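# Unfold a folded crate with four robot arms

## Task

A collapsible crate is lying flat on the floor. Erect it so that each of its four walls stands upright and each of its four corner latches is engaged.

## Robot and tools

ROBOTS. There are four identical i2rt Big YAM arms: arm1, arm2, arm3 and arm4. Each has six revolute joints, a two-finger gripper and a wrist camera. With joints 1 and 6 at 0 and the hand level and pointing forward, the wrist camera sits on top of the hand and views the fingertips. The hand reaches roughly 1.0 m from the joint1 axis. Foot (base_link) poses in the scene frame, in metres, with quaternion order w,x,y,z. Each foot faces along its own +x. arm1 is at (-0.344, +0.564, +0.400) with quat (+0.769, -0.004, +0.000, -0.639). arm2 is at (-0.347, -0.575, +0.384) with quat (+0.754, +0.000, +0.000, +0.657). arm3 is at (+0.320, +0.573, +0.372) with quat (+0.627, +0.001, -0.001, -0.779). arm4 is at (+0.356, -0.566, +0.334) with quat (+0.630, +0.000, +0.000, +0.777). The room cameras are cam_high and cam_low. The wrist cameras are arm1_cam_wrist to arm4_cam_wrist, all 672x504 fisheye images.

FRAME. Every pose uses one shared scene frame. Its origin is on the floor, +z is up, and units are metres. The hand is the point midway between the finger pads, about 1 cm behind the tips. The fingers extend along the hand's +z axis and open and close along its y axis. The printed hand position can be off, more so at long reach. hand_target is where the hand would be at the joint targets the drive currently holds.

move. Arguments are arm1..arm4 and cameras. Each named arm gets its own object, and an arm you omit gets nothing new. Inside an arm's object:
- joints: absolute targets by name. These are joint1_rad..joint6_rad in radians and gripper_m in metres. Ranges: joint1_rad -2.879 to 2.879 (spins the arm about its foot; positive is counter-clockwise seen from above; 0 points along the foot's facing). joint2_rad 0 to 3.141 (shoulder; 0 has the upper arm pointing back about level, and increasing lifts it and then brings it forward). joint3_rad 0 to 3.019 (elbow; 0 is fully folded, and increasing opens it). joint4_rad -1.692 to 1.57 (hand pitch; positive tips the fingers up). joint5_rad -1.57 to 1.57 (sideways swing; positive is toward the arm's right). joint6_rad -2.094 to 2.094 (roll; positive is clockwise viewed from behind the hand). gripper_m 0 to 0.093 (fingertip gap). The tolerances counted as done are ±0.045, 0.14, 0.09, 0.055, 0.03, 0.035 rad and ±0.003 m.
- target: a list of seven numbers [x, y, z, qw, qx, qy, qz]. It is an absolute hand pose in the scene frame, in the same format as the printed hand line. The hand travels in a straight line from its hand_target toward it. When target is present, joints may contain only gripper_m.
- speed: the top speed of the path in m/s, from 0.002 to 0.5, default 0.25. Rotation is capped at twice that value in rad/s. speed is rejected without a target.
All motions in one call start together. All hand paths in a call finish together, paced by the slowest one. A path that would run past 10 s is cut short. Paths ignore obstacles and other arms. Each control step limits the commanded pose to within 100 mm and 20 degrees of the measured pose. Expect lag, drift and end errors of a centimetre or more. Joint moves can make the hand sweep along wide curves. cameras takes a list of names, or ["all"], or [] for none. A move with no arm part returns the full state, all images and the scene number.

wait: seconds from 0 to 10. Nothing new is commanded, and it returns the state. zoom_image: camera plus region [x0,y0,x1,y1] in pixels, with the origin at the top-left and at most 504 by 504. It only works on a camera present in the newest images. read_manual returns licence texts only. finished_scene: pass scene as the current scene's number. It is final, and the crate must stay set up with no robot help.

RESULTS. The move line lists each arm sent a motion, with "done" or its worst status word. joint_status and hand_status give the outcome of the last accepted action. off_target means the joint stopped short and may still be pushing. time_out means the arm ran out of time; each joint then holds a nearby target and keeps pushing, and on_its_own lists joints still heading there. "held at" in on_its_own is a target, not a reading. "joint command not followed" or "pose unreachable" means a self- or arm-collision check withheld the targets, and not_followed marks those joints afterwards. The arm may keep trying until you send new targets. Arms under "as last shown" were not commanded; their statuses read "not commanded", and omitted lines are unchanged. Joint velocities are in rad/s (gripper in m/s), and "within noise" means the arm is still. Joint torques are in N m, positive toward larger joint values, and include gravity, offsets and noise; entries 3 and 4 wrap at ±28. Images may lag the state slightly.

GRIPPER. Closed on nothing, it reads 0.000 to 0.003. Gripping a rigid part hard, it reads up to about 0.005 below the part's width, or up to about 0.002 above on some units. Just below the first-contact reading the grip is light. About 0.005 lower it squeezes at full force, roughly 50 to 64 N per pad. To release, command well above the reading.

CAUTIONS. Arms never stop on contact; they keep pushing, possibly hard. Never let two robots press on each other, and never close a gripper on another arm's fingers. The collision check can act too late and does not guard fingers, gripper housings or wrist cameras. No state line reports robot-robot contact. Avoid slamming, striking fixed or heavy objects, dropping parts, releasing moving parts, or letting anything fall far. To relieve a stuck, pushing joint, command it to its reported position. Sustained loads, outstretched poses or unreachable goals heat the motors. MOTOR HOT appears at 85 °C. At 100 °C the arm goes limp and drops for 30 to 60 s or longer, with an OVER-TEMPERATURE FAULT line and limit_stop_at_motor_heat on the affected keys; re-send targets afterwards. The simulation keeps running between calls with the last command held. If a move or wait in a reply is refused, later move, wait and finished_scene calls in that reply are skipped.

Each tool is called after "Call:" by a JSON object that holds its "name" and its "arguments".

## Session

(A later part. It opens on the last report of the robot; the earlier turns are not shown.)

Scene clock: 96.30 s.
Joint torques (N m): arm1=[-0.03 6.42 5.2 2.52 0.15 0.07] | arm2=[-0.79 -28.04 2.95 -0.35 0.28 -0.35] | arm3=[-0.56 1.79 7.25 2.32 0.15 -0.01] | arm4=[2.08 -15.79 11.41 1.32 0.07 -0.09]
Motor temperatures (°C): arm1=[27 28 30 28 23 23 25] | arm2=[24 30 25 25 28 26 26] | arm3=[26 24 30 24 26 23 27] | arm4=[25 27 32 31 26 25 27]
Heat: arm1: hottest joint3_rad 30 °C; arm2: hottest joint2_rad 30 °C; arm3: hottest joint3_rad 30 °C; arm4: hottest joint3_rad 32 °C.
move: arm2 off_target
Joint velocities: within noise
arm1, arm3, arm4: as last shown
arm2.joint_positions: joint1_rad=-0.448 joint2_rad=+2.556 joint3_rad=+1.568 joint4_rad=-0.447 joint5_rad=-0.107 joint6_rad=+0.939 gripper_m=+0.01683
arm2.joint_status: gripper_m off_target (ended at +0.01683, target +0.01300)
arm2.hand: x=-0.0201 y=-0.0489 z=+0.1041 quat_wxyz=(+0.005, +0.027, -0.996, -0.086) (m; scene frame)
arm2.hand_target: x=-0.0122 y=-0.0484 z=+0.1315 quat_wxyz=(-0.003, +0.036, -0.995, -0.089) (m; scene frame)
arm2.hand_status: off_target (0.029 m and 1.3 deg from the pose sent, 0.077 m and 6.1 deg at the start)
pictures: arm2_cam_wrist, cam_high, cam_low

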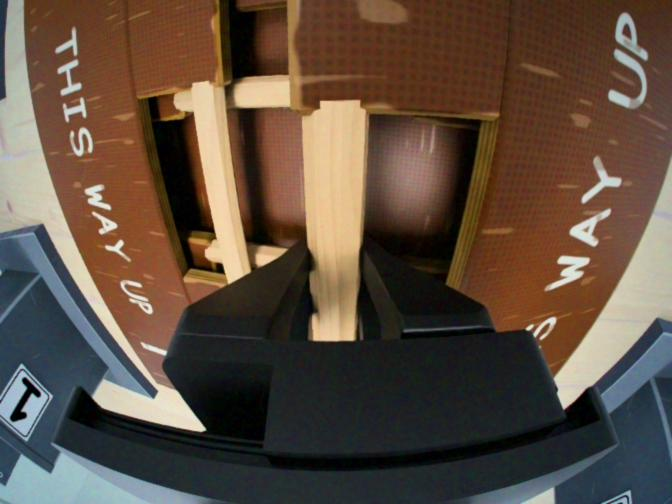

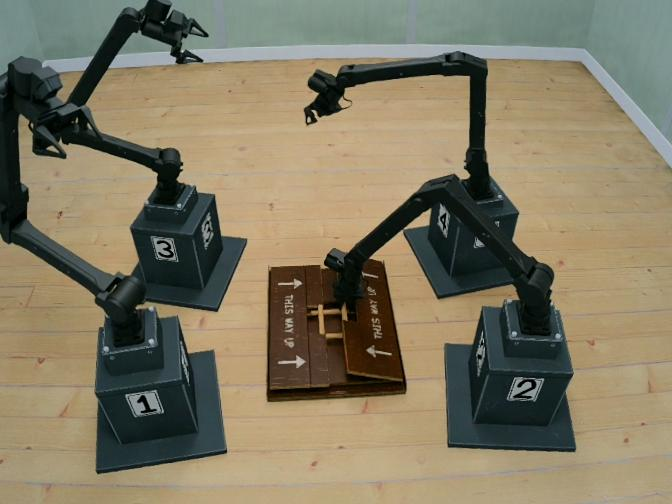

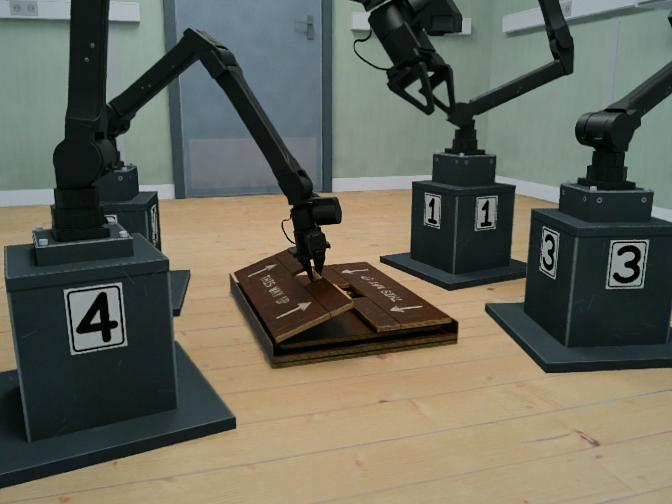

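Call:
{"name": "move", "arguments": {"arm2": {"target":[-0.009,-0.079,0.185,0.0046,-0.035,0.99,0.13],"speed":0.15,"joints":{"gripper_m":0.013}}}}

Call:
{"name": "move", "arguments": {"arm2": {"target":[-0.0072,-0.115,0.215,0.006,-0.034,0.984,0.174],"speed":0.15,"joints":{"gripper_m":0.013}}}}

Call:
{"name": "move", "arguments": {"arm2": {"target":[-0.003,-0.15,0.232,0.006,-0.034,0.97,0.22],"speed":0.15,"joints":{"gripper_m":0.013}}, "cameras": ["arm2_cam_wrist","cam_low","cam_high"]}}

Scene clock: 98.73 s.
Joint torques (N m): arm1=[-0.5 7.41 5.23 2.44 0.19 0.1] | arm2=[-0.91 -26.4 3.12 -0.06 0.19 -0.42] | arm3=[0.09 1.55 7.19 2.41 0.11 -0.03] | arm4=[2.14 -15.79 11.41 1.31 0.07 -0.09]
Motor temperatures (°C): arm1=[27 28 30 28 23 23 25] | arm2=[24 30 25 25 28 26 26] | arm3=[26 24 30 24 26 23 27] | arm4=[25 27 32 31 26 25 27]
Heat: arm1: hottest joint3_rad 30 °C; arm2: hottest joint2_rad 30 °C; arm3: hottest joint3_rad 30 °C; arm4: hottest joint3_rad 32 °C.
move: arm2 off_target
Joint velocities: within noise
arm1, arm3, arm4: as last shown
arm2.joint_positions: joint1_rad=-0.491 joint2_rad=+2.392 joint3_rad=+1.383 joint4_rad=-0.369 joint5_rad=-0.162 joint6_rad=+0.906 gripper_m=+0.01666
arm2.joint_status: gripper_m off_target (ended at +0.01665, target +0.01300)
arm2.hand: x=-0.0191 y=-0.0765 z=+0.1588 quat_wxyz=(+0.006, +0.027, -0.992, -0.125) (m; scene frame)
arm2.hand_target: x=-0.0119 y=-0.0766 z=+0.1835 quat_wxyz=(-0.004, +0.038, -0.991, -0.130) (m; scene frame)
arm2.hand_status: off_target (0.028 m and 1.7 deg from the pose sent, 0.087 m and 5.2 deg at the start)
pictures: none

Scene clock: 99.83 s.
Joint torques (N m): arm1=[0.03 6.83 5.31 2.36 0.18 0.08] | arm2=[-1.85 -25.05 2.76 -0.12 0.54 -0.47] | arm3=[-0.62 1.85 7.23 2.33 0.11 0.01] | arm4=[2.14 -15.79 11.43 1.32 0.06 -0.09]
Motor temperatures (°C): arm1=[27 28 30 28 23 23 25] | arm2=[24 30 25 25 28 26 26] | arm3=[26 24 30 24 26 23 27] | arm4=[25 27 32 31 26 25 27]
Heat: arm1: hottest joint3_rad 30 °C; arm2: hottest joint2_rad 30 °C; arm3: hottest joint3_rad 30 °C; arm4: hottest joint3_rad 32 °C.
move: arm2 off_target
Joint velocities: within noise
arm1, arm3, arm4: as last shown
arm2.joint_positions: joint1_rad=-0.546 joint2_rad=+2.279 joint3_rad=+1.225 joint4_rad=-0.255 joint5_rad=-0.239 joint6_rad=+0.867 gripper_m=+0.01668
arm2.joint_status: gripper_m off_target (ended at +0.01668, target +0.01300)
arm2.hand: x=-0.0177 y=-0.1060 z=+0.1918 quat_wxyz=(+0.008, +0.026, -0.984, -0.175) (m; scene frame)
arm2.hand_target: x=-0.0069 y=-0.1143 z=+0.2143 quat_wxyz=(-0.006, +0.033, -0.984, -0.174) (m; scene frame)
arm2.hand_status: off_target (0.027 m and 1.8 deg from the pose sent, 0.069 m and 5.9 deg at the start)
pictures: none

Scene clock: 100.90 s.
Joint torques (N m): arm1=[0.15 6.89 5.08 2.43 0.2 0.06] | arm2=[-2.43 -22.89 2.66 0.17 0.57 -0.55] | arm3=[-0.62 1.73 7.3 2.37 0.13 -0.01] | arm4=[2.14 -15.85 11.41 1.32 0.07 -0.09]
Motor temperatures (°C): arm1=[27 28 30 28 23 23 25] | arm2=[24 30 25 25 28 26 26] | arm3=[26 24 30 24 26 23 27] | arm4=[25 27 32 31 26 25 27]
Heat: arm1: hottest joint3_rad 30 °C; arm2: hottest joint2_rad 30 °C; arm3: hottest joint3_rad 30 °C; arm4: hottest joint3_rad 32 °C.
move: arm2 off_target
Joint velocities: within noise
arm1, arm3, arm4: as last shown
arm2.joint_positions: joint1_rad=-0.612 joint2_rad=+2.197 joint3_rad=+1.093 joint4_rad=-0.154 joint5_rad=-0.328 joint6_rad=+0.818 gripper_m=+0.01674
arm2.joint_status: gripper_m off_target (ended at +0.01675, target +0.01300)
arm2.hand: x=-0.0170 y=-0.1386 z=+0.2136 quat_wxyz=(+0.013, +0.027, -0.975, -0.222) (m; scene frame)
arm2.hand_target: x=-0.0036 y=-0.1495 z=+0.2310 quat_wxyz=(-0.005, +0.034, -0.975, -0.221) (m; scene frame)
arm2.hand_status: off_target (0.026 m and 2.3 deg from the pose sent, 0.061 m and 5.7 deg at the start)
pictures: arm2_cam_wrist, cam_high, cam_low

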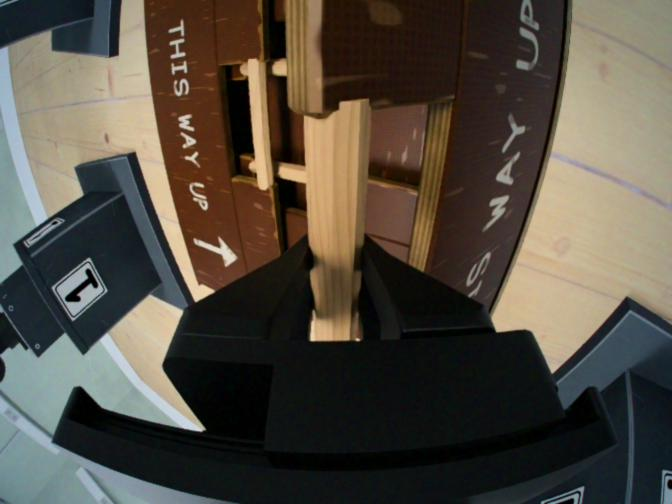

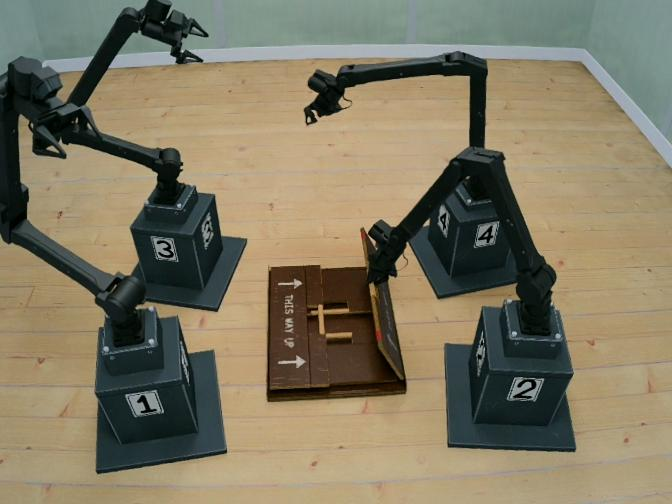

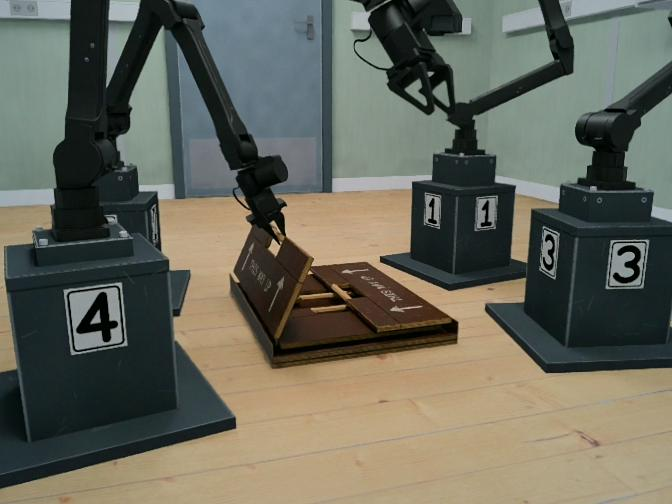

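Call:
{"name": "move", "arguments": {"arm2": {"target":[0.0,-0.203,0.252,0.007,-0.034,0.966,0.255],"speed":0.15,"joints":{"gripper_m":0.013}}}}

Call:
{"name": "move", "arguments": {"arm2": {"target":[0.004,-0.245,0.255,0.007,-0.034,0.966,0.255],"speed":0.1,"joints":{"gripper_m":0.013}}, "cameras": ["arm2_cam_wrist","cam_low","cam_high"]}}

Scene clock: 104.00 s.
Joint torques (N m): arm1=[0.21 6.89 5.15 2.41 0.16 0.05] | arm2=[-1.61 -21.25 3.21 0.53 0.09 -0.38] | arm3=[-0.91 1.79 7.1 2.3 0.13 0.03] | arm4=[2.14 -15.85 11.41 1.32 0.07 -0.09]
Motor temperatures (°C): arm1=[27 28 30 28 23 23 25] | arm2=[24 30 25 25 28 26 26] | arm3=[26 24 30 24 26 23 27] | arm4=[25 27 32 31 26 25 27]
Heat: arm1: hottest joint3_rad 30 °C; arm2: hottest joint2_rad 30 °C; arm3: hottest joint3_rad 30 °C; arm4: hottest joint3_rad 32 °C.
move: arm2 off_target
Joint velocities: within noise
arm1.joint_positions: joint1_rad=-0.585 joint2_rad=+0.467 joint3_rad=+1.640 joint4_rad=-1.554 joint5_rad=+0.191 joint6_rad=-0.040 gripper_m=+0.09396
arm1.joint_status: not commanded
arm1.hand: x=-0.4062 y=+0.4986 z=+1.0234 quat_wxyz=(-0.233, -0.706, -0.424, +0.517) (m; scene frame)
arm1.hand_target: x=-0.4048 y=+0.5020 z=+1.0297 quat_wxyz=(-0.238, -0.702, -0.420, +0.523) (m; scene frame)
arm1.hand_status: not commanded
arm2.joint_positions: joint1_rad=-0.726 joint2_rad=+2.108 joint3_rad=+0.944 joint4_rad=-0.105 joint5_rad=-0.398 joint6_rad=+0.717 gripper_m=+0.01676
arm2.joint_status: gripper_m off_target (ended at +0.01675, target +0.01300)
arm2.hand: x=-0.0145 y=-0.2021 z=+0.2309 quat_wxyz=(+0.016, +0.026, -0.969, -0.244) (m; scene frame)
arm2.hand_target: x=-0.0010 y=-0.2034 z=+0.2509 quat_wxyz=(-0.005, +0.033, -0.967, -0.253) (m; scene frame)
arm2.hand_status: off_target (0.026 m and 3.1 deg from the pose sent, 0.077 m and 4.6 deg at the start)
arm3.joint_positions: joint1_rad=+0.368 joint2_rad=+0.508 joint3_rad=+1.375 joint4_rad=-1.360 joint5_rad=-0.070 joint6_rad=+0.635 gripper_m=+0.09396
arm3.joint_status: not commanded
arm3.hand: x=+0.3593 y=+0.3880 z=+0.9196 quat_wxyz=(-0.486, -0.725, -0.459, +0.167) (m; scene frame)
arm3.hand_target: x=+0.3588 y=+0.3913 z=+0.9281 quat_wxyz=(-0.494, -0.720, -0.456, +0.170) (m; scene frame)
arm3.hand_status: not commanded
arm4: as last shown
pictures: none

Scene clock: 104.97 s.
Joint torques (N m): arm1=[-0.03 6.95 5.05 2.59 0.16 0.08] | arm2=[-5.71 -22.3 1.13 0.35 0.03 -0.92] | arm3=[-0.38 1.55 7.36 2.47 0.13 0.01] | arm4=[2.14 -15.79 11.41 1.32 0.07 -0.09]
Motor temperatures (°C): arm1=[27 28 30 28 23 23 25] | arm2=[24 30 25 25 28 26 26] | arm3=[26 24 30 24 26 23 27] | arm4=[25 27 32 31 26 25 27]
Heat: arm1: hottest joint3_rad 30 °C; arm2: hottest joint2_rad 30 °C; arm3: hottest joint3_rad 30 °C; arm4: hottest joint3_rad 32 °C.
move: arm2 off_target
Joint velocities: within noise
arm1, arm3, arm4: as last shown
arm2.joint_positions: joint1_rad=-0.755 joint2_rad=+2.096 joint3_rad=+0.910 joint4_rad=-0.079 joint5_rad=-0.423 joint6_rad=+0.686 gripper_m=+0.01672
arm2.joint_status: gripper_m off_target (ended at +0.01671, target +0.01300)
arm2.hand: x=-0.0145 y=-0.2156 z=+0.2327 quat_wxyz=(+0.015, +0.029, -0.966, -0.255) (m; scene frame)
arm2.hand_target: x=+0.0039 y=-0.2414 z=+0.2528 quat_wxyz=(-0.010, +0.034, -0.966, -0.257) (m; scene frame)
arm2.hand_status: off_target (0.041 m and 2.6 deg from the pose sent, 0.053 m and 3.1 deg at the start)
pictures: arm2_cam_wrist, cam_high, cam_low

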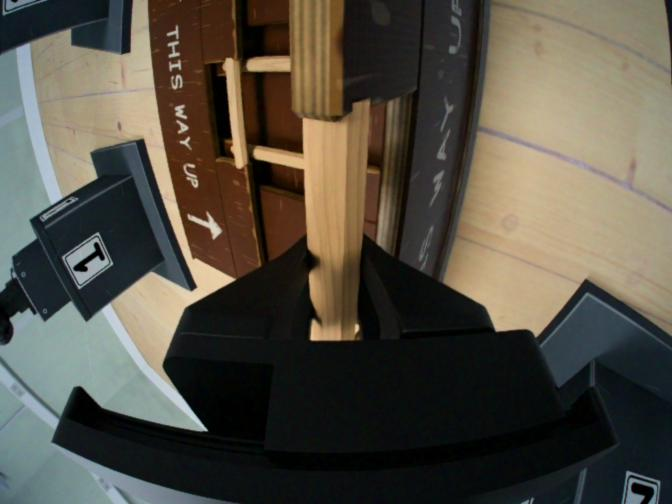

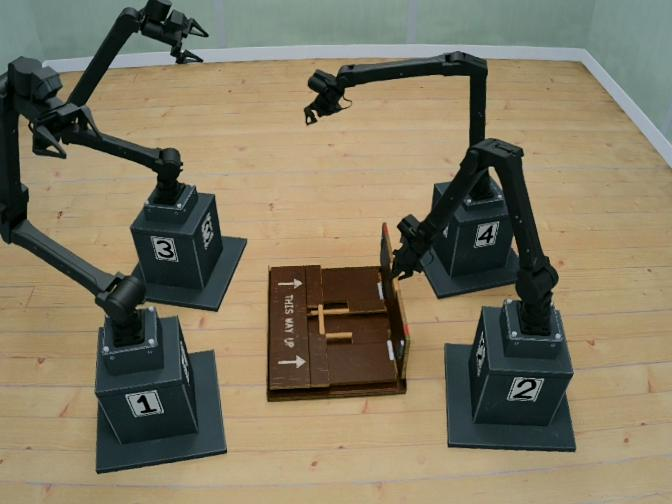

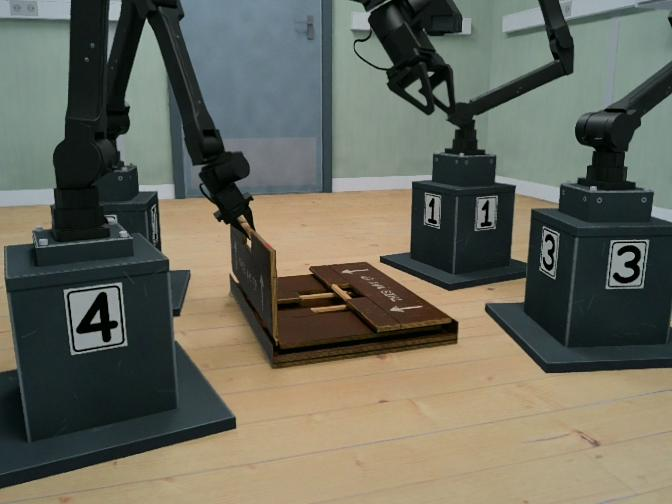

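Call:
{"name": "zoom_image", "arguments": {"camera": "cam_high", "region": [250, 210, 440, 410]}}

Call:
{"name": "zoom_image", "arguments": {"camera": "cam_low", "region": [215, 200, 465, 375]}}

Call:
{"name": "zoom_image", "arguments": {"camera": "arm2_cam_wrist", "region": [140, 0, 500, 290]}}

Scaled by 2.520 from the camera's 672x504 image, which has a finer 960x720 frame.

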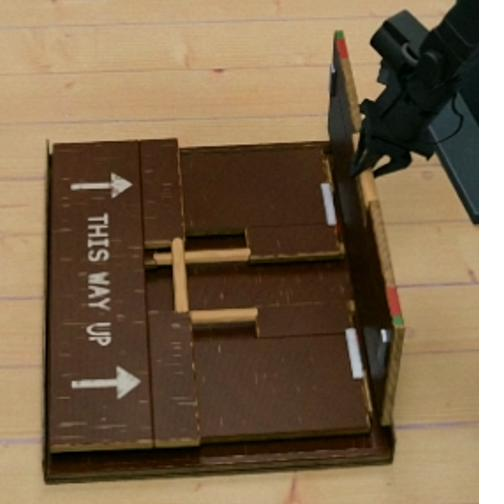

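Scaled by 2.016 from the camera's 672x504 image, which has a finer 960x720 frame.

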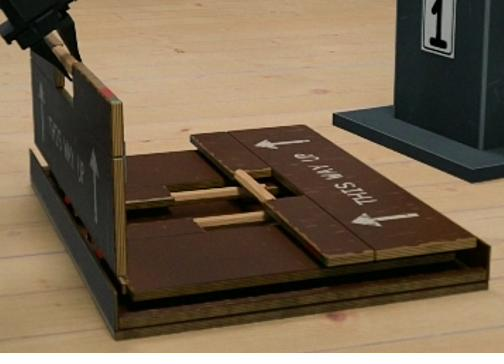

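Scaled by 1.400 from the camera's 672x504 image, which has a finer 960x720 frame.

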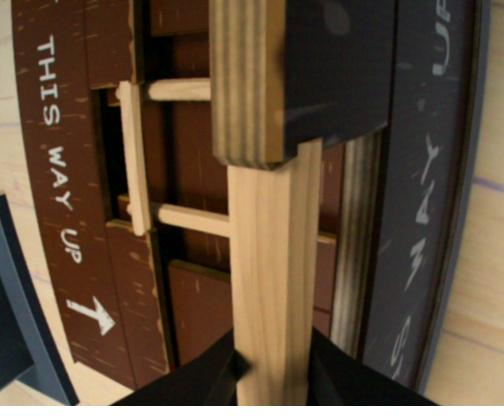

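Call:
{"name": "move", "arguments": {"arm2": {"target":[0.0,-0.224,0.251,0.007,-0.034,0.966,0.255],"speed":0.1}, "arm3": {"joints":{"joint1_rad":-0.352,"joint2_rad":1.4,"joint3_rad":1.5,"joint4_rad":-1.2,"joint5_rad":0,"joint6_rad":0.934,"gripper_m":0.05}}}}

Call:
{"name": "move", "arguments": {"arm3": {"joints":{"joint1_rad":-0.352,"joint2_rad":2.2,"joint3_rad":1.65,"joint4_rad":-1.0,"joint5_rad":0,"joint6_rad":0.934}}}}

Call:
{"name": "move", "arguments": {"arm3": {"joints":{"joint1_rad":-0.352,"joint2_rad":2.38,"joint3_rad":1.68,"joint4_rad":-0.833,"joint5_rad":0,"joint6_rad":0.934}}, "cameras": ["arm3_cam_wrist","cam_low"]}}

Scene clock: 111.00 s.
Joint torques (N m): arm1=[0.09 6.65 5.27 2.58 0.16 0.05] | arm2=[-2.49 -20.84 2.77 0.2 0.4 -0.48] | arm3=[-0.21 -12.04 9.05 1.39 0.24 0.13] | arm4=[2.08 -15.79 11.41 1.32 0.07 -0.09]
Motor temperatures (°C): arm1=[27 28 30 28 23 23 25] | arm2=[24 29 25 25 28 26 26] | arm3=[26 24 30 24 26 23 27] | arm4=[25 27 32 31 26 25 27]
Heat: arm1: hottest joint3_rad 30 °C; arm2: hottest joint2_rad 29 °C; arm3: hottest joint3_rad 30 °C; arm4: hottest joint3_rad 32 °C.
move: arm2 off_target; arm3 done
Joint velocities: within noise
arm1, arm4: as last shown
arm2.joint_positions: joint1_rad=-0.753 joint2_rad=+2.096 joint3_rad=+0.910 joint4_rad=-0.080 joint5_rad=-0.418 joint6_rad=+0.688 gripper_m=+0.01672
arm2.joint_status: not commanded
arm2.hand: x=-0.0148 y=-0.2158 z=+0.2323 quat_wxyz=(+0.014, +0.028, -0.967, -0.253) (m; scene frame)
arm2.hand_target: x=-0.0008 y=-0.2242 z=+0.2496 quat_wxyz=(-0.006, +0.033, -0.967, -0.254) (m; scene frame)
arm2.hand_status: off_target (0.025 m and 2.5 deg from the pose sent, 0.025 m and 2.6 deg at the start)
arm3.joint_positions: joint1_rad=-0.357 joint2_rad=+1.407 joint3_rad=+1.487 joint4_rad=-1.204 joint5_rad=-0.011 joint6_rad=+0.924 gripper_m=+0.05012
arm3.joint_status: all done
arm3.hand: x=+0.0414 y=+0.1398 z=+0.6927 quat_wxyz=(-0.185, -0.975, -0.037, +0.121) (m; scene frame)
arm3.hand_target: x=+0.0386 y=+0.1365 z=+0.6966 quat_wxyz=(-0.190, -0.974, -0.031, +0.124) (m; scene frame)
arm3.hand_status: not commanded
pictures: none

Scene clock: 112.50 s.
Joint torques (N m): arm1=[0.21 6.89 5.01 2.43 0.19 0.1] | arm2=[-2.49 -20.84 2.78 0.2 0.4 -0.48] | arm3=[-0.38 -19.96 7.36 0.55 0.29 0.17] | arm4=[2.14 -15.79 11.41 1.32 0.06 -0.09]
Motor temperatures (°C): arm1=[27 28 30 28 23 23 24] | arm2=[24 29 25 25 28 26 26] | arm3=[26 24 30 24 26 23 27] | arm4=[25 27 32 31 26 25 27]
Heat: arm1: hottest joint3_rad 30 °C; arm2: hottest joint2_rad 29 °C; arm3: hottest joint3_rad 30 °C; arm4: hottest joint3_rad 32 °C.
move: arm3 done
Joint velocities: within noise
arm1, arm2: as last shown
arm3.joint_positions: joint1_rad=-0.360 joint2_rad=+2.205 joint3_rad=+1.635 joint4_rad=-1.008 joint5_rad=-0.003 joint6_rad=+0.915 gripper_m=+0.05012
arm3.joint_status: all done
arm3.hand: x=-0.0174 y=+0.0530 z=+0.3116 quat_wxyz=(+0.002, -0.999, -0.040, -0.005) (m; scene frame)
arm3.hand_target: x=-0.0205 y=+0.0431 z=+0.3197 quat_wxyz=(-0.009, -0.999, -0.038, +0.005) (m; scene frame)
arm3.hand_status: not commanded
arm4.joint_positions: joint1_rad=-0.406 joint2_rad=+1.694 joint3_rad=+1.500 joint4_rad=-0.864 joint5_rad=+0.347 joint6_rad=+0.562 gripper_m=+0.09397
arm4.joint_status: not commanded
arm4.hand: x=+0.5381 y=+0.0368 z=+0.5514 quat_wxyz=(-0.279, +0.335, -0.893, -0.111) (m; scene frame)
arm4.hand_target: x=+0.5359 y=+0.0430 z=+0.5467 quat_wxyz=(-0.279, +0.345, -0.889, -0.110) (m; scene frame)
arm4.hand_status: not commanded
pictures: none

Scene clock: 113.67 s.
Joint torques (N m): arm1=[-0.03 6.77 5.09 2.55 0.19 0.04] | arm2=[-2.49 -20.84 2.78 0.21 0.4 -0.49] | arm3=[-0.03 -20.31 7.15 0.76 0.3 0.16] | arm4=[2.14 -15.79 11.41 1.32 0.07 -0.09]
Motor temperatures (°C): arm1=[27 28 30 28 23 23 24] | arm2=[24 29 25 25 28 26 26] | arm3=[26 24 30 24 26 23 27] | arm4=[25 27 32 31 26 25 27]
Heat: arm1: hottest joint3_rad 30 °C; arm2: hottest joint2_rad 29 °C; arm3: hottest joint3_rad 30 °C; arm4: hottest joint3_rad 32 °C.
move: arm3 done
Joint velocities: within noise
arm1, arm2, arm4: as last shown
arm3.joint_positions: joint1_rad=-0.360 joint2_rad=+2.374 joint3_rad=+1.654 joint4_rad=-0.843 joint5_rad=-0.003 joint6_rad=+0.924 gripper_m=+0.05012
arm3.joint_status: all done
arm3.hand: x=-0.0227 y=+0.0444 z=+0.2155 quat_wxyz=(-0.004, -0.999, -0.035, +0.000) (m; scene frame)
arm3.hand_target: x=-0.0262 y=+0.0301 z=+0.2195 quat_wxyz=(-0.016, -0.999, -0.034, +0.010) (m; scene frame)
arm3.hand_status: not commanded
pictures: arm3_cam_wrist, cam_low

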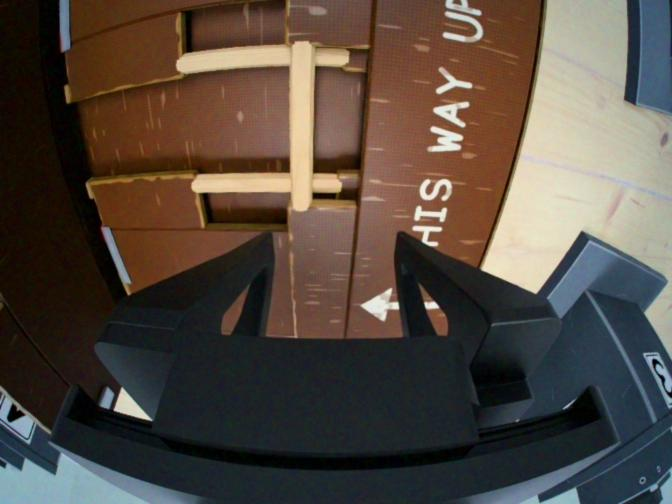

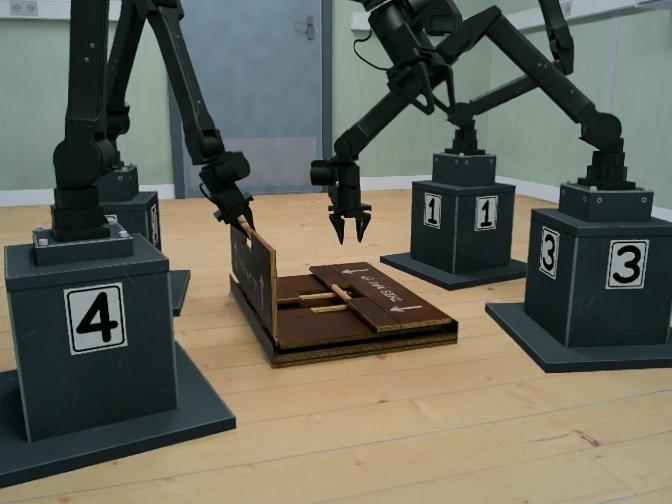

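Call:
{"name": "move", "arguments": {"arm3": {"target":[-0.040,0.0,0.125,0,0.999,0.035,0],"speed":0.15}, "cameras": ["arm3_cam_wrist"]}}

Scene clock: 118.23 s.
Joint torques (N m): arm1=[-0.21 7.06 5.15 2.5 0.19 0.11] | arm2=[-2.43 -20.84 2.78 0.18 0.4 -0.49] | arm3=[0.26 -19.78 8.14 -0.06 0.3 0.2] | arm4=[2.14 -15.79 11.41 1.32 0.07 -0.09]
Motor temperatures (°C): arm1=[27 28 30 28 23 23 24] | arm2=[24 29 25 25 28 26 26] | arm3=[26 25 30 24 26 23 27] | arm4=[25 27 32 31 26 25 27]
Heat: arm1: hottest joint3_rad 30 °C; arm2: hottest joint2_rad 29 °C; arm3: hottest joint3_rad 30 °C; arm4: hottest joint3_rad 32 °C.
move: arm3 off_target
Joint velocities: within noise
arm1, arm2, arm4: as last shown
arm3.joint_positions: joint1_rad=-0.357 joint2_rad=+2.611 joint3_rad=+1.891 joint4_rad=-0.845 joint5_rad=+0.000 joint6_rad=+0.929 gripper_m=+0.05012
arm3.joint_status: not commanded
arm3.hand: x=-0.0431 y=+0.0098 z=+0.1337 quat_wxyz=(-0.002, -0.999, -0.034, +0.000) (m; scene frame)
arm3.hand_target: x=-0.0395 y=+0.0017 z=+0.1243 quat_wxyz=(+0.001, -0.999, -0.035, +0.000) (m; scene frame)
arm3.hand_status: off_target (0.013 m and 0.2 deg from the pose sent, 0.102 m and 0.5 deg at the start)
pictures: arm3_cam_wrist

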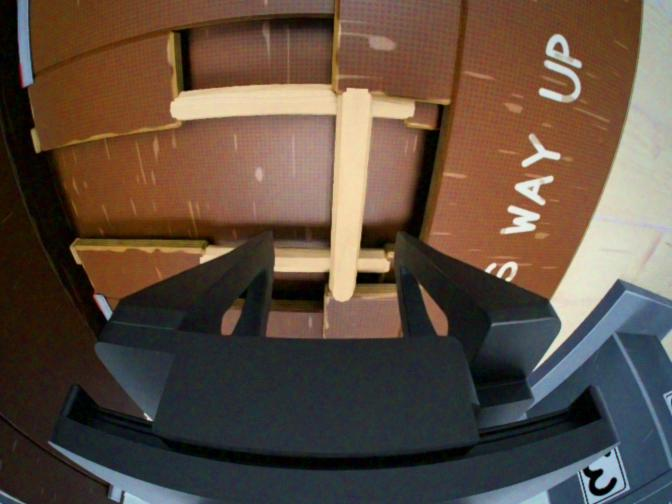

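Call:
{"name": "move", "arguments": {"arm3": {"target":[-0.027,0.008,0.042,0,0.999,0.03,0],"speed":0.1}, "cameras": ["arm3_cam_wrist"]}}

Scene clock: 122.90 s.
Joint torques (N m): arm1=[0.09 6.89 5.16 2.5 0.2 0.1] | arm2=[-2.43 -20.84 2.8 0.21 0.4 -0.49] | arm3=[0.67 -19.31 7.51 0.87 0.26 0.16] | arm4=[2.14 -15.79 11.41 1.31 0.07 -0.09]
Motor temperatures (°C): arm1=[27 28 30 28 23 23 24] | arm2=[24 28 25 25 28 26 26] | arm3=[26 25 31 24 26 23 27] | arm4=[25 27 32 31 26 25 27]
Heat: arm1: hottest joint3_rad 30 °C; arm2: hottest joint2_rad 28 °C; arm3: hottest joint3_rad 31 °C; arm4: hottest joint3_rad 32 °C.
move: arm3 off_target
Joint velocities: within noise
arm1, arm2, arm4: as last shown
arm3.joint_positions: joint1_rad=-0.348 joint2_rad=+2.749 joint3_rad=+1.932 joint4_rad=-0.764 joint5_rad=+0.000 joint6_rad=+0.949 gripper_m=+0.05012
arm3.joint_status: not commanded
arm3.hand: x=-0.0299 y=+0.0189 z=+0.0563 quat_wxyz=(+0.004, -1.000, -0.029, -0.004) (m; scene frame)
arm3.hand_target: x=-0.0267 y=+0.0098 z=+0.0430 quat_wxyz=(+0.000, -1.000, -0.030, +0.000) (m; scene frame)
arm3.hand_status: off_target (0.018 m and 0.7 deg from the pose sent, 0.093 m and 0.6 deg at the start)
pictures: arm3_cam_wrist

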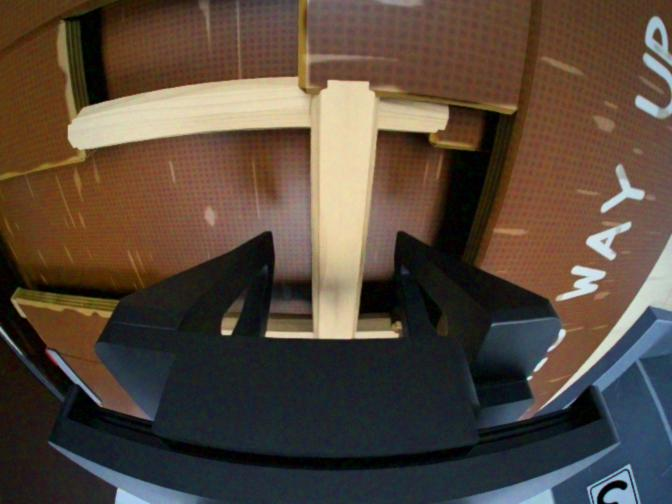

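Call:
{"name": "move", "arguments": {"arm3": {"target":[-0.027,0.008,0.034,0,0.999,0.03,0],"speed":0.1}}}

Call:
{"name": "move", "arguments": {"arm3": {"joints":{"gripper_m":0.012}}, "cameras": ["arm3_cam_wrist","cam_high"]}}

Scene clock: 124.93 s.
Joint torques (N m): arm1=[0.21 6.65 5.14 2.39 0.19 0.11] | arm2=[-2.49 -20.84 2.8 0.2 0.4 -0.48] | arm3=[0.44 -19.25 7.66 0.77 0.29 0.15] | arm4=[2.14 -15.79 11.41 1.31 0.06 -0.09]
Motor temperatures (°C): arm1=[27 28 30 28 23 23 24] | arm2=[24 28 25 25 28 26 26] | arm3=[26 25 31 24 26 23 27] | arm4=[25 27 32 31 26 25 27]
Heat: arm1: hottest joint3_rad 30 °C; arm2: hottest joint2_rad 28 °C; arm3: hottest joint3_rad 31 °C; arm4: hottest joint3_rad 32 °C.
move: arm3 off_target
Joint velocities: within noise
arm1, arm2, arm4: as last shown
arm3.joint_positions: joint1_rad=-0.348 joint2_rad=+2.766 joint3_rad=+1.949 joint4_rad=-0.761 joint5_rad=+0.000 joint6_rad=+0.951 gripper_m=+0.05012
arm3.joint_status: not commanded
arm3.hand: x=-0.0310 y=+0.0171 z=+0.0499 quat_wxyz=(+0.003, -1.000, -0.028, -0.003) (m; scene frame)
arm3.hand_target: x=-0.0269 y=+0.0086 z=+0.0350 quat_wxyz=(+0.000, -1.000, -0.029, +0.000) (m; scene frame)
arm3.hand_status: off_target (0.019 m and 0.6 deg from the pose sent, 0.025 m and 0.7 deg at the start)
pictures: none

Scene clock: 125.63 s.
Joint torques (N m): arm1=[0.38 6.95 5.09 2.55 0.16 0.07] | arm2=[-2.49 -20.84 2.78 0.2 0.4 -0.49] | arm3=[0.03 -19.78 7.51 0.88 0.12 0.06] | arm4=[2.14 -15.79 11.43 1.32 0.07 -0.09]
Motor temperatures (°C): arm1=[27 28 30 28 23 23 24] | arm2=[24 28 25 25 28 26 26] | arm3=[26 25 31 24 26 23 27] | arm4=[25 27 32 31 26 25 27]
Heat: arm1: hottest joint3_rad 30 °C; arm2: hottest joint2_rad 28 °C; arm3: hottest joint3_rad 31 °C; arm4: hottest joint3_rad 32 °C.
move: arm3 off_target
Joint velocities: within noise
arm1.joint_positions: joint1_rad=-0.585 joint2_rad=+0.467 joint3_rad=+1.640 joint4_rad=-1.554 joint5_rad=+0.191 joint6_rad=-0.040 gripper_m=+0.09396
arm1.joint_status: not commanded
arm1.hand: x=-0.4062 y=+0.4986 z=+1.0234 quat_wxyz=(-0.233, -0.706, -0.424, +0.517) (m; scene frame)
arm1.hand_target: x=-0.4048 y=+0.5020 z=+1.0297 quat_wxyz=(-0.238, -0.702, -0.420, +0.523) (m; scene frame)
arm1.hand_status: not commanded
arm2, arm4: as last shown
arm3.joint_positions: joint1_rad=-0.348 joint2_rad=+2.768 joint3_rad=+1.949 joint4_rad=-0.765 joint5_rad=+0.012 joint6_rad=+0.970 gripper_m=+0.01614
arm3.joint_status: gripper_m off_target (ended at +0.01616, target +0.01200)
arm3.hand: x=-0.0318 y=+0.0198 z=+0.0490 quat_wxyz=(+0.009, -1.000, -0.018, +0.000) (m; scene frame)
arm3.hand_target: x=-0.0277 y=+0.0098 z=+0.0346 quat_wxyz=(+0.002, -1.000, -0.025, +0.003) (m; scene frame)
arm3.hand_status: not commanded
pictures: arm3_cam_wrist, cam_high

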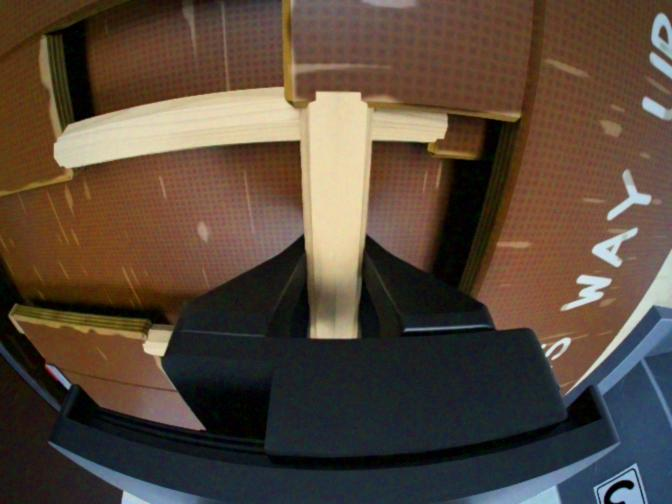

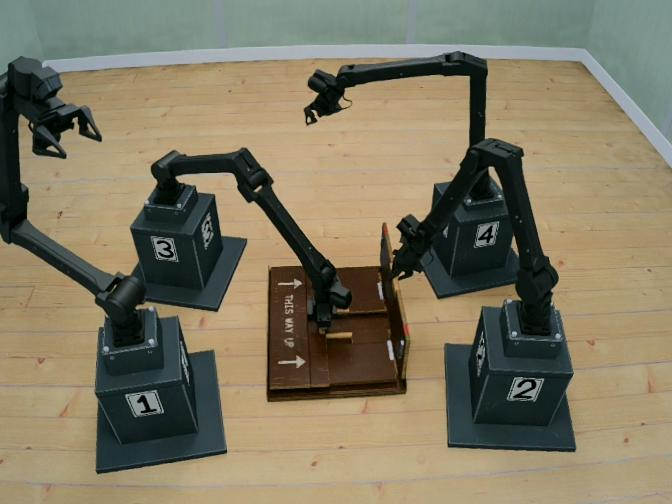

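Call:
{"name": "move", "arguments": {"arm3": {"target":[-0.028,0.016,0.108,0.0436,0.998,0.03,-0.001],"speed":0.12}}}

Call:
{"name": "move", "arguments": {"arm3": {"target":[-0.029,0.039,0.162,0.087,0.995,0.03,-0.002],"speed":0.12}}}

Call:
{"name": "move", "arguments": {"arm3": {"target":[-0.031,0.073,0.203,0.139,0.99,0.03,-0.004],"speed":0.12}, "cameras": ["arm3_cam_wrist","cam_high"]}}

Scene clock: 129.87 s.
Joint torques (N m): arm1=[-0.32 7.06 5.24 2.41 0.17 0.12] | arm2=[-2.49 -20.84 2.8 0.21 0.4 -0.49] | arm3=[0.15 -25.23 3.26 -0.49 0.05 -0.07] | arm4=[2.14 -15.79 11.41 1.31 0.07 -0.09]
Motor temperatures (°C): arm1=[27 28 30 28 23 23 24] | arm2=[24 28 25 25 28 26 26] | arm3=[26 26 31 24 26 23 27] | arm4=[25 27 32 31 26 25 26]
Heat: arm1: hottest joint3_rad 30 °C; arm2: hottest joint2_rad 28 °C; arm3: hottest joint3_rad 31 °C; arm4: hottest joint3_rad 32 °C.
move: arm3 off_target
Joint velocities: within noise
arm1, arm2, arm4: as last shown
arm3.joint_positions: joint1_rad=-0.363 joint2_rad=+2.659 joint3_rad=+1.797 joint4_rad=-0.632 joint5_rad=-0.050 joint6_rad=+0.954 gripper_m=+0.01613
arm3.joint_status: not commanded
arm3.hand: x=-0.0311 y=+0.0194 z=+0.0795 quat_wxyz=(-0.046, -0.999, -0.020, -0.001) (m; scene frame)
arm3.hand_target: x=-0.0282 y=+0.0125 z=+0.1067 quat_wxyz=(-0.050, -0.998, -0.031, +0.000) (m; scene frame)
arm3.hand_status: off_target (0.029 m and 1.2 deg from the pose sent, 0.059 m and 6.2 deg at the start)
pictures: none

Scene clock: 131.07 s.
Joint torques (N m): arm1=[0.26 6.83 5.07 2.56 0.18 0.09] | arm2=[-2.43 -20.84 2.78 0.21 0.4 -0.49] | arm3=[-0.56 -23.71 3.06 -0.29 0.04 -0.16] | arm4=[2.08 -15.79 11.41 1.32 0.07 -0.09]
Motor temperatures (°C): arm1=[27 28 30 28 23 23 24] | arm2=[24 28 25 25 28 26 26] | arm3=[26 26 31 24 26 23 27] | arm4=[25 27 32 31 26 25 26]
Heat: arm1: hottest joint3_rad 30 °C; arm2: hottest joint2_rad 28 °C; arm3: hottest joint3_rad 31 °C; arm4: hottest joint3_rad 32 °C.
move: arm3 off_target
Joint velocities: within noise
arm1, arm4: as last shown
arm2.joint_positions: joint1_rad=-0.753 joint2_rad=+2.096 joint3_rad=+0.910 joint4_rad=-0.080 joint5_rad=-0.418 joint6_rad=+0.688 gripper_m=+0.01672
arm2.joint_status: not commanded
arm2.hand: x=-0.0148 y=-0.2158 z=+0.2323 quat_wxyz=(+0.014, +0.028, -0.967, -0.253) (m; scene frame)
arm2.hand_target: x=-0.0008 y=-0.2242 z=+0.2496 quat_wxyz=(-0.006, +0.033, -0.967, -0.254) (m; scene frame)
arm2.hand_status: not commanded
arm3.joint_positions: joint1_rad=-0.391 joint2_rad=+2.481 joint3_rad=+1.601 joint4_rad=-0.546 joint5_rad=-0.093 joint6_rad=+0.932 gripper_m=+0.01553
arm3.joint_status: not commanded
arm3.hand: x=-0.0317 y=+0.0375 z=+0.1405 quat_wxyz=(-0.086, -0.996, -0.019, +0.003) (m; scene frame)
arm3.hand_target: x=-0.0297 y=+0.0378 z=+0.1613 quat_wxyz=(-0.087, -0.996, -0.030, +0.003) (m; scene frame)
arm3.hand_status: off_target (0.022 m and 1.3 deg from the pose sent, 0.085 m and 4.9 deg at the start)
pictures: none

Scene clock: 132.23 s.
Joint torques (N m): arm1=[0.03 6.71 5.18 2.51 0.2 0.09] | arm2=[-2.49 -20.89 2.77 0.2 0.4 -0.49] | arm3=[-0.91 -22.42 2.58 -0.38 0.15 -0.19] | arm4=[2.14 -15.79 11.41 1.32 0.07 -0.09]
Motor temperatures (°C): arm1=[27 28 30 28 23 23 24] | arm2=[24 28 25 25 28 26 26] | arm3=[26 26 31 24 26 23 27] | arm4=[25 27 32 31 26 25 26]
Heat: arm1: hottest joint3_rad 30 °C; arm2: hottest joint2_rad 28 °C; arm3: hottest joint3_rad 31 °C; arm4: hottest joint3_rad 32 °C.
move: arm3 off_target
Joint velocities: within noise
arm1, arm2: as last shown
arm3.joint_positions: joint1_rad=-0.442 joint2_rad=+2.334 joint3_rad=+1.406 joint4_rad=-0.414 joint5_rad=-0.173 joint6_rad=+0.891 gripper_m=+0.01553
arm3.joint_status: not commanded
arm3.hand: x=-0.0329 y=+0.0667 z=+0.1830 quat_wxyz=(-0.143, -0.990, -0.021, +0.002) (m; scene frame)
arm3.hand_target: x=-0.0310 y=+0.0725 z=+0.2026 quat_wxyz=(-0.140, -0.990, -0.030, +0.003) (m; scene frame)
arm3.hand_status: off_target (0.021 m and 1.1 deg from the pose sent, 0.072 m and 6.3 deg at the start)
arm4.joint_positions: joint1_rad=-0.406 joint2_rad=+1.694 joint3_rad=+1.500 joint4_rad=-0.864 joint5_rad=+0.347 joint6_rad=+0.562 gripper_m=+0.09397
arm4.joint_status: not commanded
arm4.hand: x=+0.5381 y=+0.0368 z=+0.5514 quat_wxyz=(-0.279, +0.335, -0.893, -0.111) (m; scene frame)
arm4.hand_target: x=+0.5359 y=+0.0430 z=+0.5467 quat_wxyz=(-0.279, +0.345, -0.889, -0.110) (m; scene frame)
arm4.hand_status: not commanded
pictures: arm3_cam_wrist, cam_high

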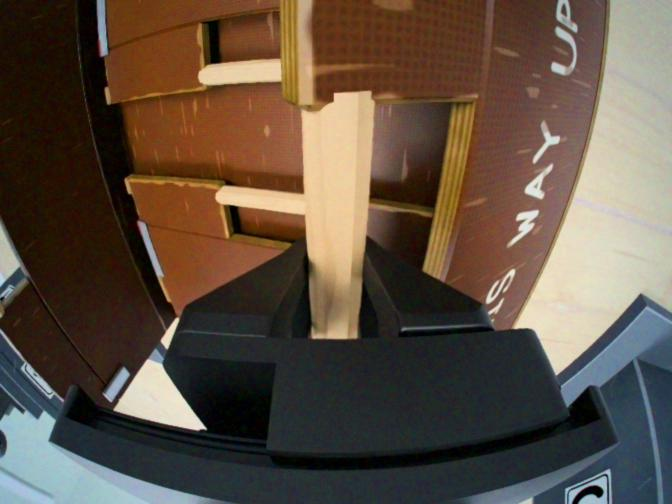

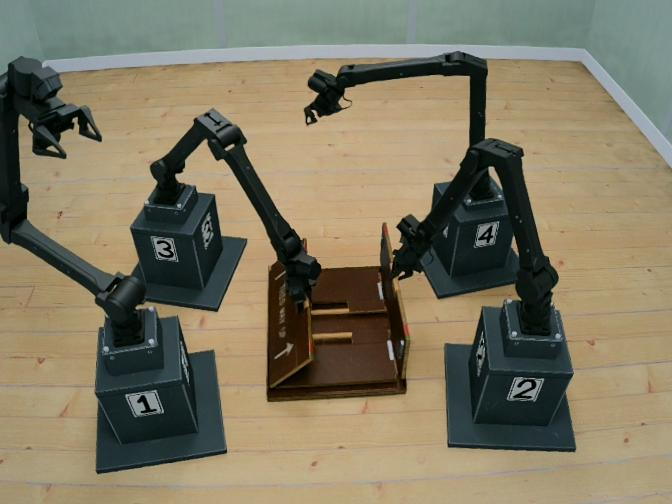

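Call:
{"name": "move", "arguments": {"arm3": {"target":[-0.033,0.118,0.234,0.182,0.983,0.03,-0.005],"speed":0.12}}}

Call:
{"name": "move", "arguments": {"arm3": {"target":[-0.035,0.169,0.252,0.225,0.974,0.03,-0.006],"speed":0.12}}}

Call:
{"name": "move", "arguments": {"arm3": {"target":[-0.037,0.203,0.256,0.24,0.97,0.03,-0.006],"speed":0.1}, "cameras": ["arm3_cam_wrist","cam_high","cam_low"]}}

Scene clock: 134.40 s.
Joint torques (N m): arm1=[-0.67 7.18 5.15 2.55 0.22 0.11] | arm2=[-2.49 -20.89 2.78 0.2 0.4 -0.49] | arm3=[-1.32 -21.36 2.26 -0.2 0.22 -0.2] | arm4=[2.14 -15.79 11.43 1.31 0.07 -0.1]
Motor temperatures (°C): arm1=[27 28 30 28 23 23 24] | arm2=[24 28 24 25 28 26 26] | arm3=[26 26 31 24 26 23 27] | arm4=[25 27 32 31 26 25 26]
Heat: arm1: hottest joint3_rad 30 °C; arm2: hottest joint2_rad 28 °C; arm3: hottest joint3_rad 31 °C; arm4: hottest joint3_rad 32 °C.
move: arm3 off_target
Joint velocities: within noise
arm1, arm2, arm4: as last shown
arm3.joint_positions: joint1_rad=-0.508 joint2_rad=+2.208 joint3_rad=+1.230 joint4_rad=-0.308 joint5_rad=-0.245 joint6_rad=+0.837 gripper_m=+0.01555
arm3.joint_status: not commanded
arm3.hand: x=-0.0337 y=+0.1087 z=+0.2149 quat_wxyz=(-0.186, -0.982, -0.022, +0.002) (m; scene frame)
arm3.hand_target: x=-0.0321 y=+0.1171 z=+0.2327 quat_wxyz=(-0.182, -0.983, -0.030, +0.005) (m; scene frame)
arm3.hand_status: off_target (0.021 m and 1.0 deg from the pose sent, 0.072 m and 4.7 deg at the start)
pictures: none

Scene clock: 135.50 s.
Joint torques (N m): arm1=[-0.09 6.65 5.07 2.26 0.15 0.08] | arm2=[-2.49 -20.84 2.78 0.2 0.4 -0.48] | arm3=[-0.62 -20.07 2.4 0.57 -0.2 -0.17] | arm4=[2.14 -15.79 11.41 1.32 0.07 -0.09]
Motor temperatures (°C): arm1=[27 28 30 28 23 23 24] | arm2=[24 28 24 25 28 26 26] | arm3=[26 27 31 24 26 23 27] | arm4=[25 27 32 31 26 25 26]
Heat: arm1: hottest joint3_rad 30 °C; arm2: hottest joint2_rad 28 °C; arm3: hottest joint3_rad 31 °C; arm4: hottest joint3_rad 32 °C.
move: arm3 off_target
Joint velocities: within noise
arm1, arm2, arm4: as last shown
arm3.joint_positions: joint1_rad=-0.604 joint2_rad=+2.105 joint3_rad=+1.064 joint4_rad=-0.224 joint5_rad=-0.314 joint6_rad=+0.754 gripper_m=+0.01542
arm3.joint_status: not commanded
arm3.hand: x=-0.0362 y=+0.1673 z=+0.2341 quat_wxyz=(-0.216, -0.976, -0.022, +0.003) (m; scene frame)
arm3.hand_target: x=-0.0358 y=+0.1694 z=+0.2514 quat_wxyz=(-0.222, -0.974, -0.029, +0.009) (m; scene frame)
arm3.hand_status: off_target (0.018 m and 1.5 deg from the pose sent, 0.071 m and 4.7 deg at the start)
pictures: none

Scene clock: 136.47 s.
Joint torques (N m): arm1=[0.15 7.77 5.29 2.58 0.17 0.1] | arm2=[-2.49 -20.84 2.8 0.21 0.4 -0.48] | arm3=[-1.49 -19.08 1.77 0.24 -0.4 -0.23] | arm4=[2.14 -15.79 11.41 1.32 0.07 -0.09]
Motor temperatures (°C): arm1=[27 28 30 28 23 23 24] | arm2=[24 28 24 25 28 26 26] | arm3=[26 27 30 24 26 23 27] | arm4=[25 27 32 31 26 25 26]
Heat: arm1: hottest joint3_rad 30 °C; arm2: hottest joint2_rad 28 °C; arm3: hottest joint3_rad 30 °C; arm4: hottest joint3_rad 32 °C.
move: arm3 off_target
Joint velocities: within noise
arm1, arm2, arm4: as last shown
arm3.joint_positions: joint1_rad=-0.659 joint2_rad=+2.076 joint3_rad=+0.996 joint4_rad=-0.178 joint5_rad=-0.360 joint6_rad=+0.708 gripper_m=+0.01524
arm3.joint_status: not commanded
arm3.hand: x=-0.0376 y=+0.1949 z=+0.2373 quat_wxyz=(-0.234, -0.972, -0.022, +0.002) (m; scene frame)
arm3.hand_target: x=-0.0367 y=+0.2022 z=+0.2547 quat_wxyz=(-0.240, -0.970, -0.029, +0.006) (m; scene frame)
arm3.hand_status: off_target (0.020 m and 1.3 deg from the pose sent, 0.042 m and 3.0 deg at the start)
pictures: arm3_cam_wrist, cam_high, cam_low

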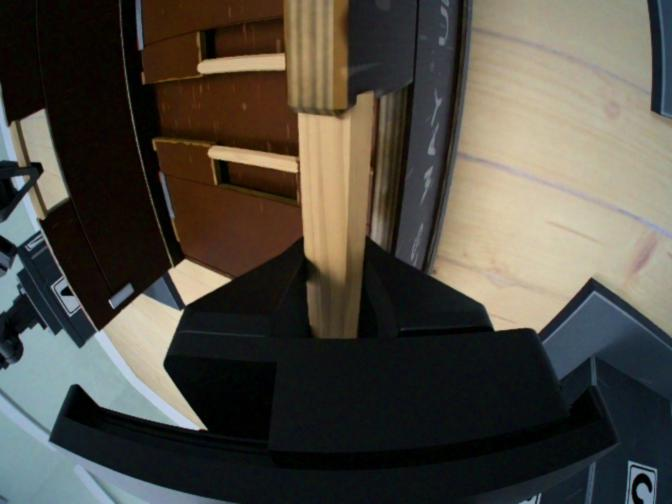

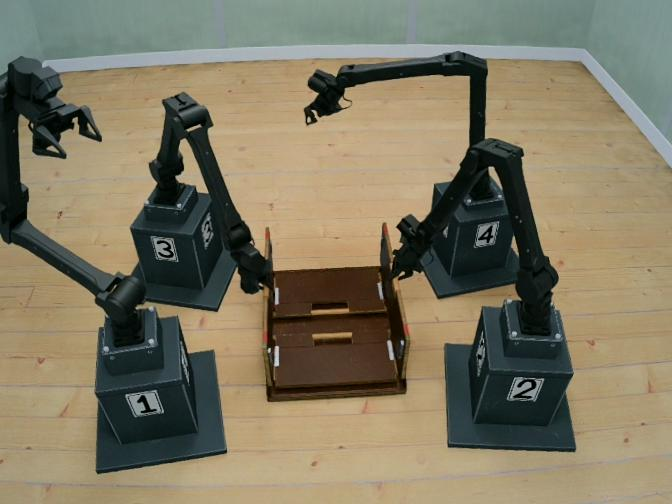

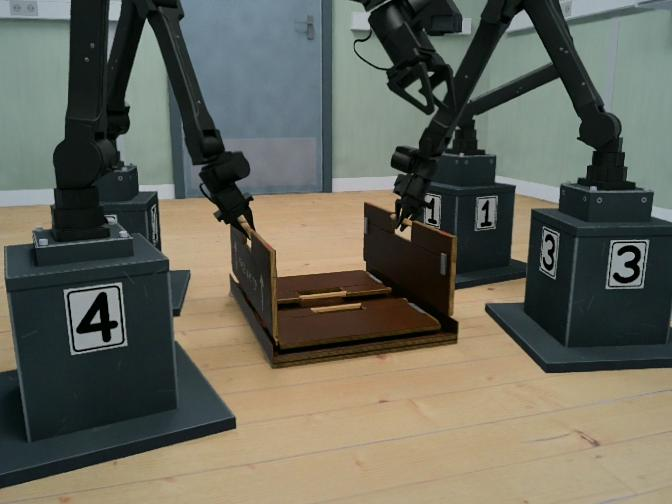

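Call:
{"name": "zoom_image", "arguments": {"camera": "cam_high", "region": [250, 210, 430, 410]}}

Call:
{"name": "zoom_image", "arguments": {"camera": "cam_low", "region": [215, 180, 475, 375]}}

Scaled by 2.520 from the camera's 672x504 image, which has a finer 960x720 frame.

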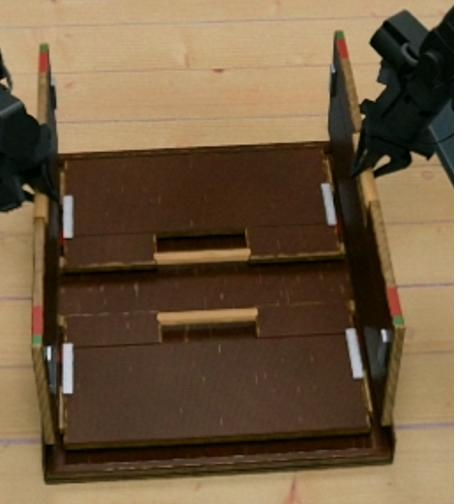

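Scaled by 1.938 from the camera's 672x504 image, which has a finer 960x720 frame.

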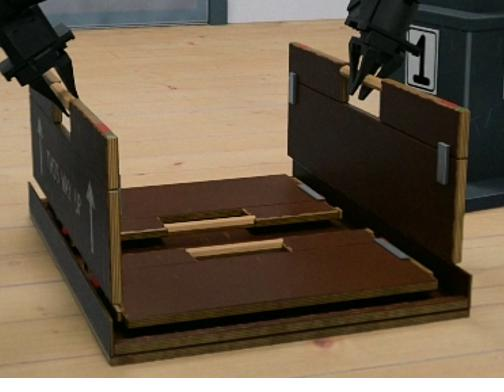

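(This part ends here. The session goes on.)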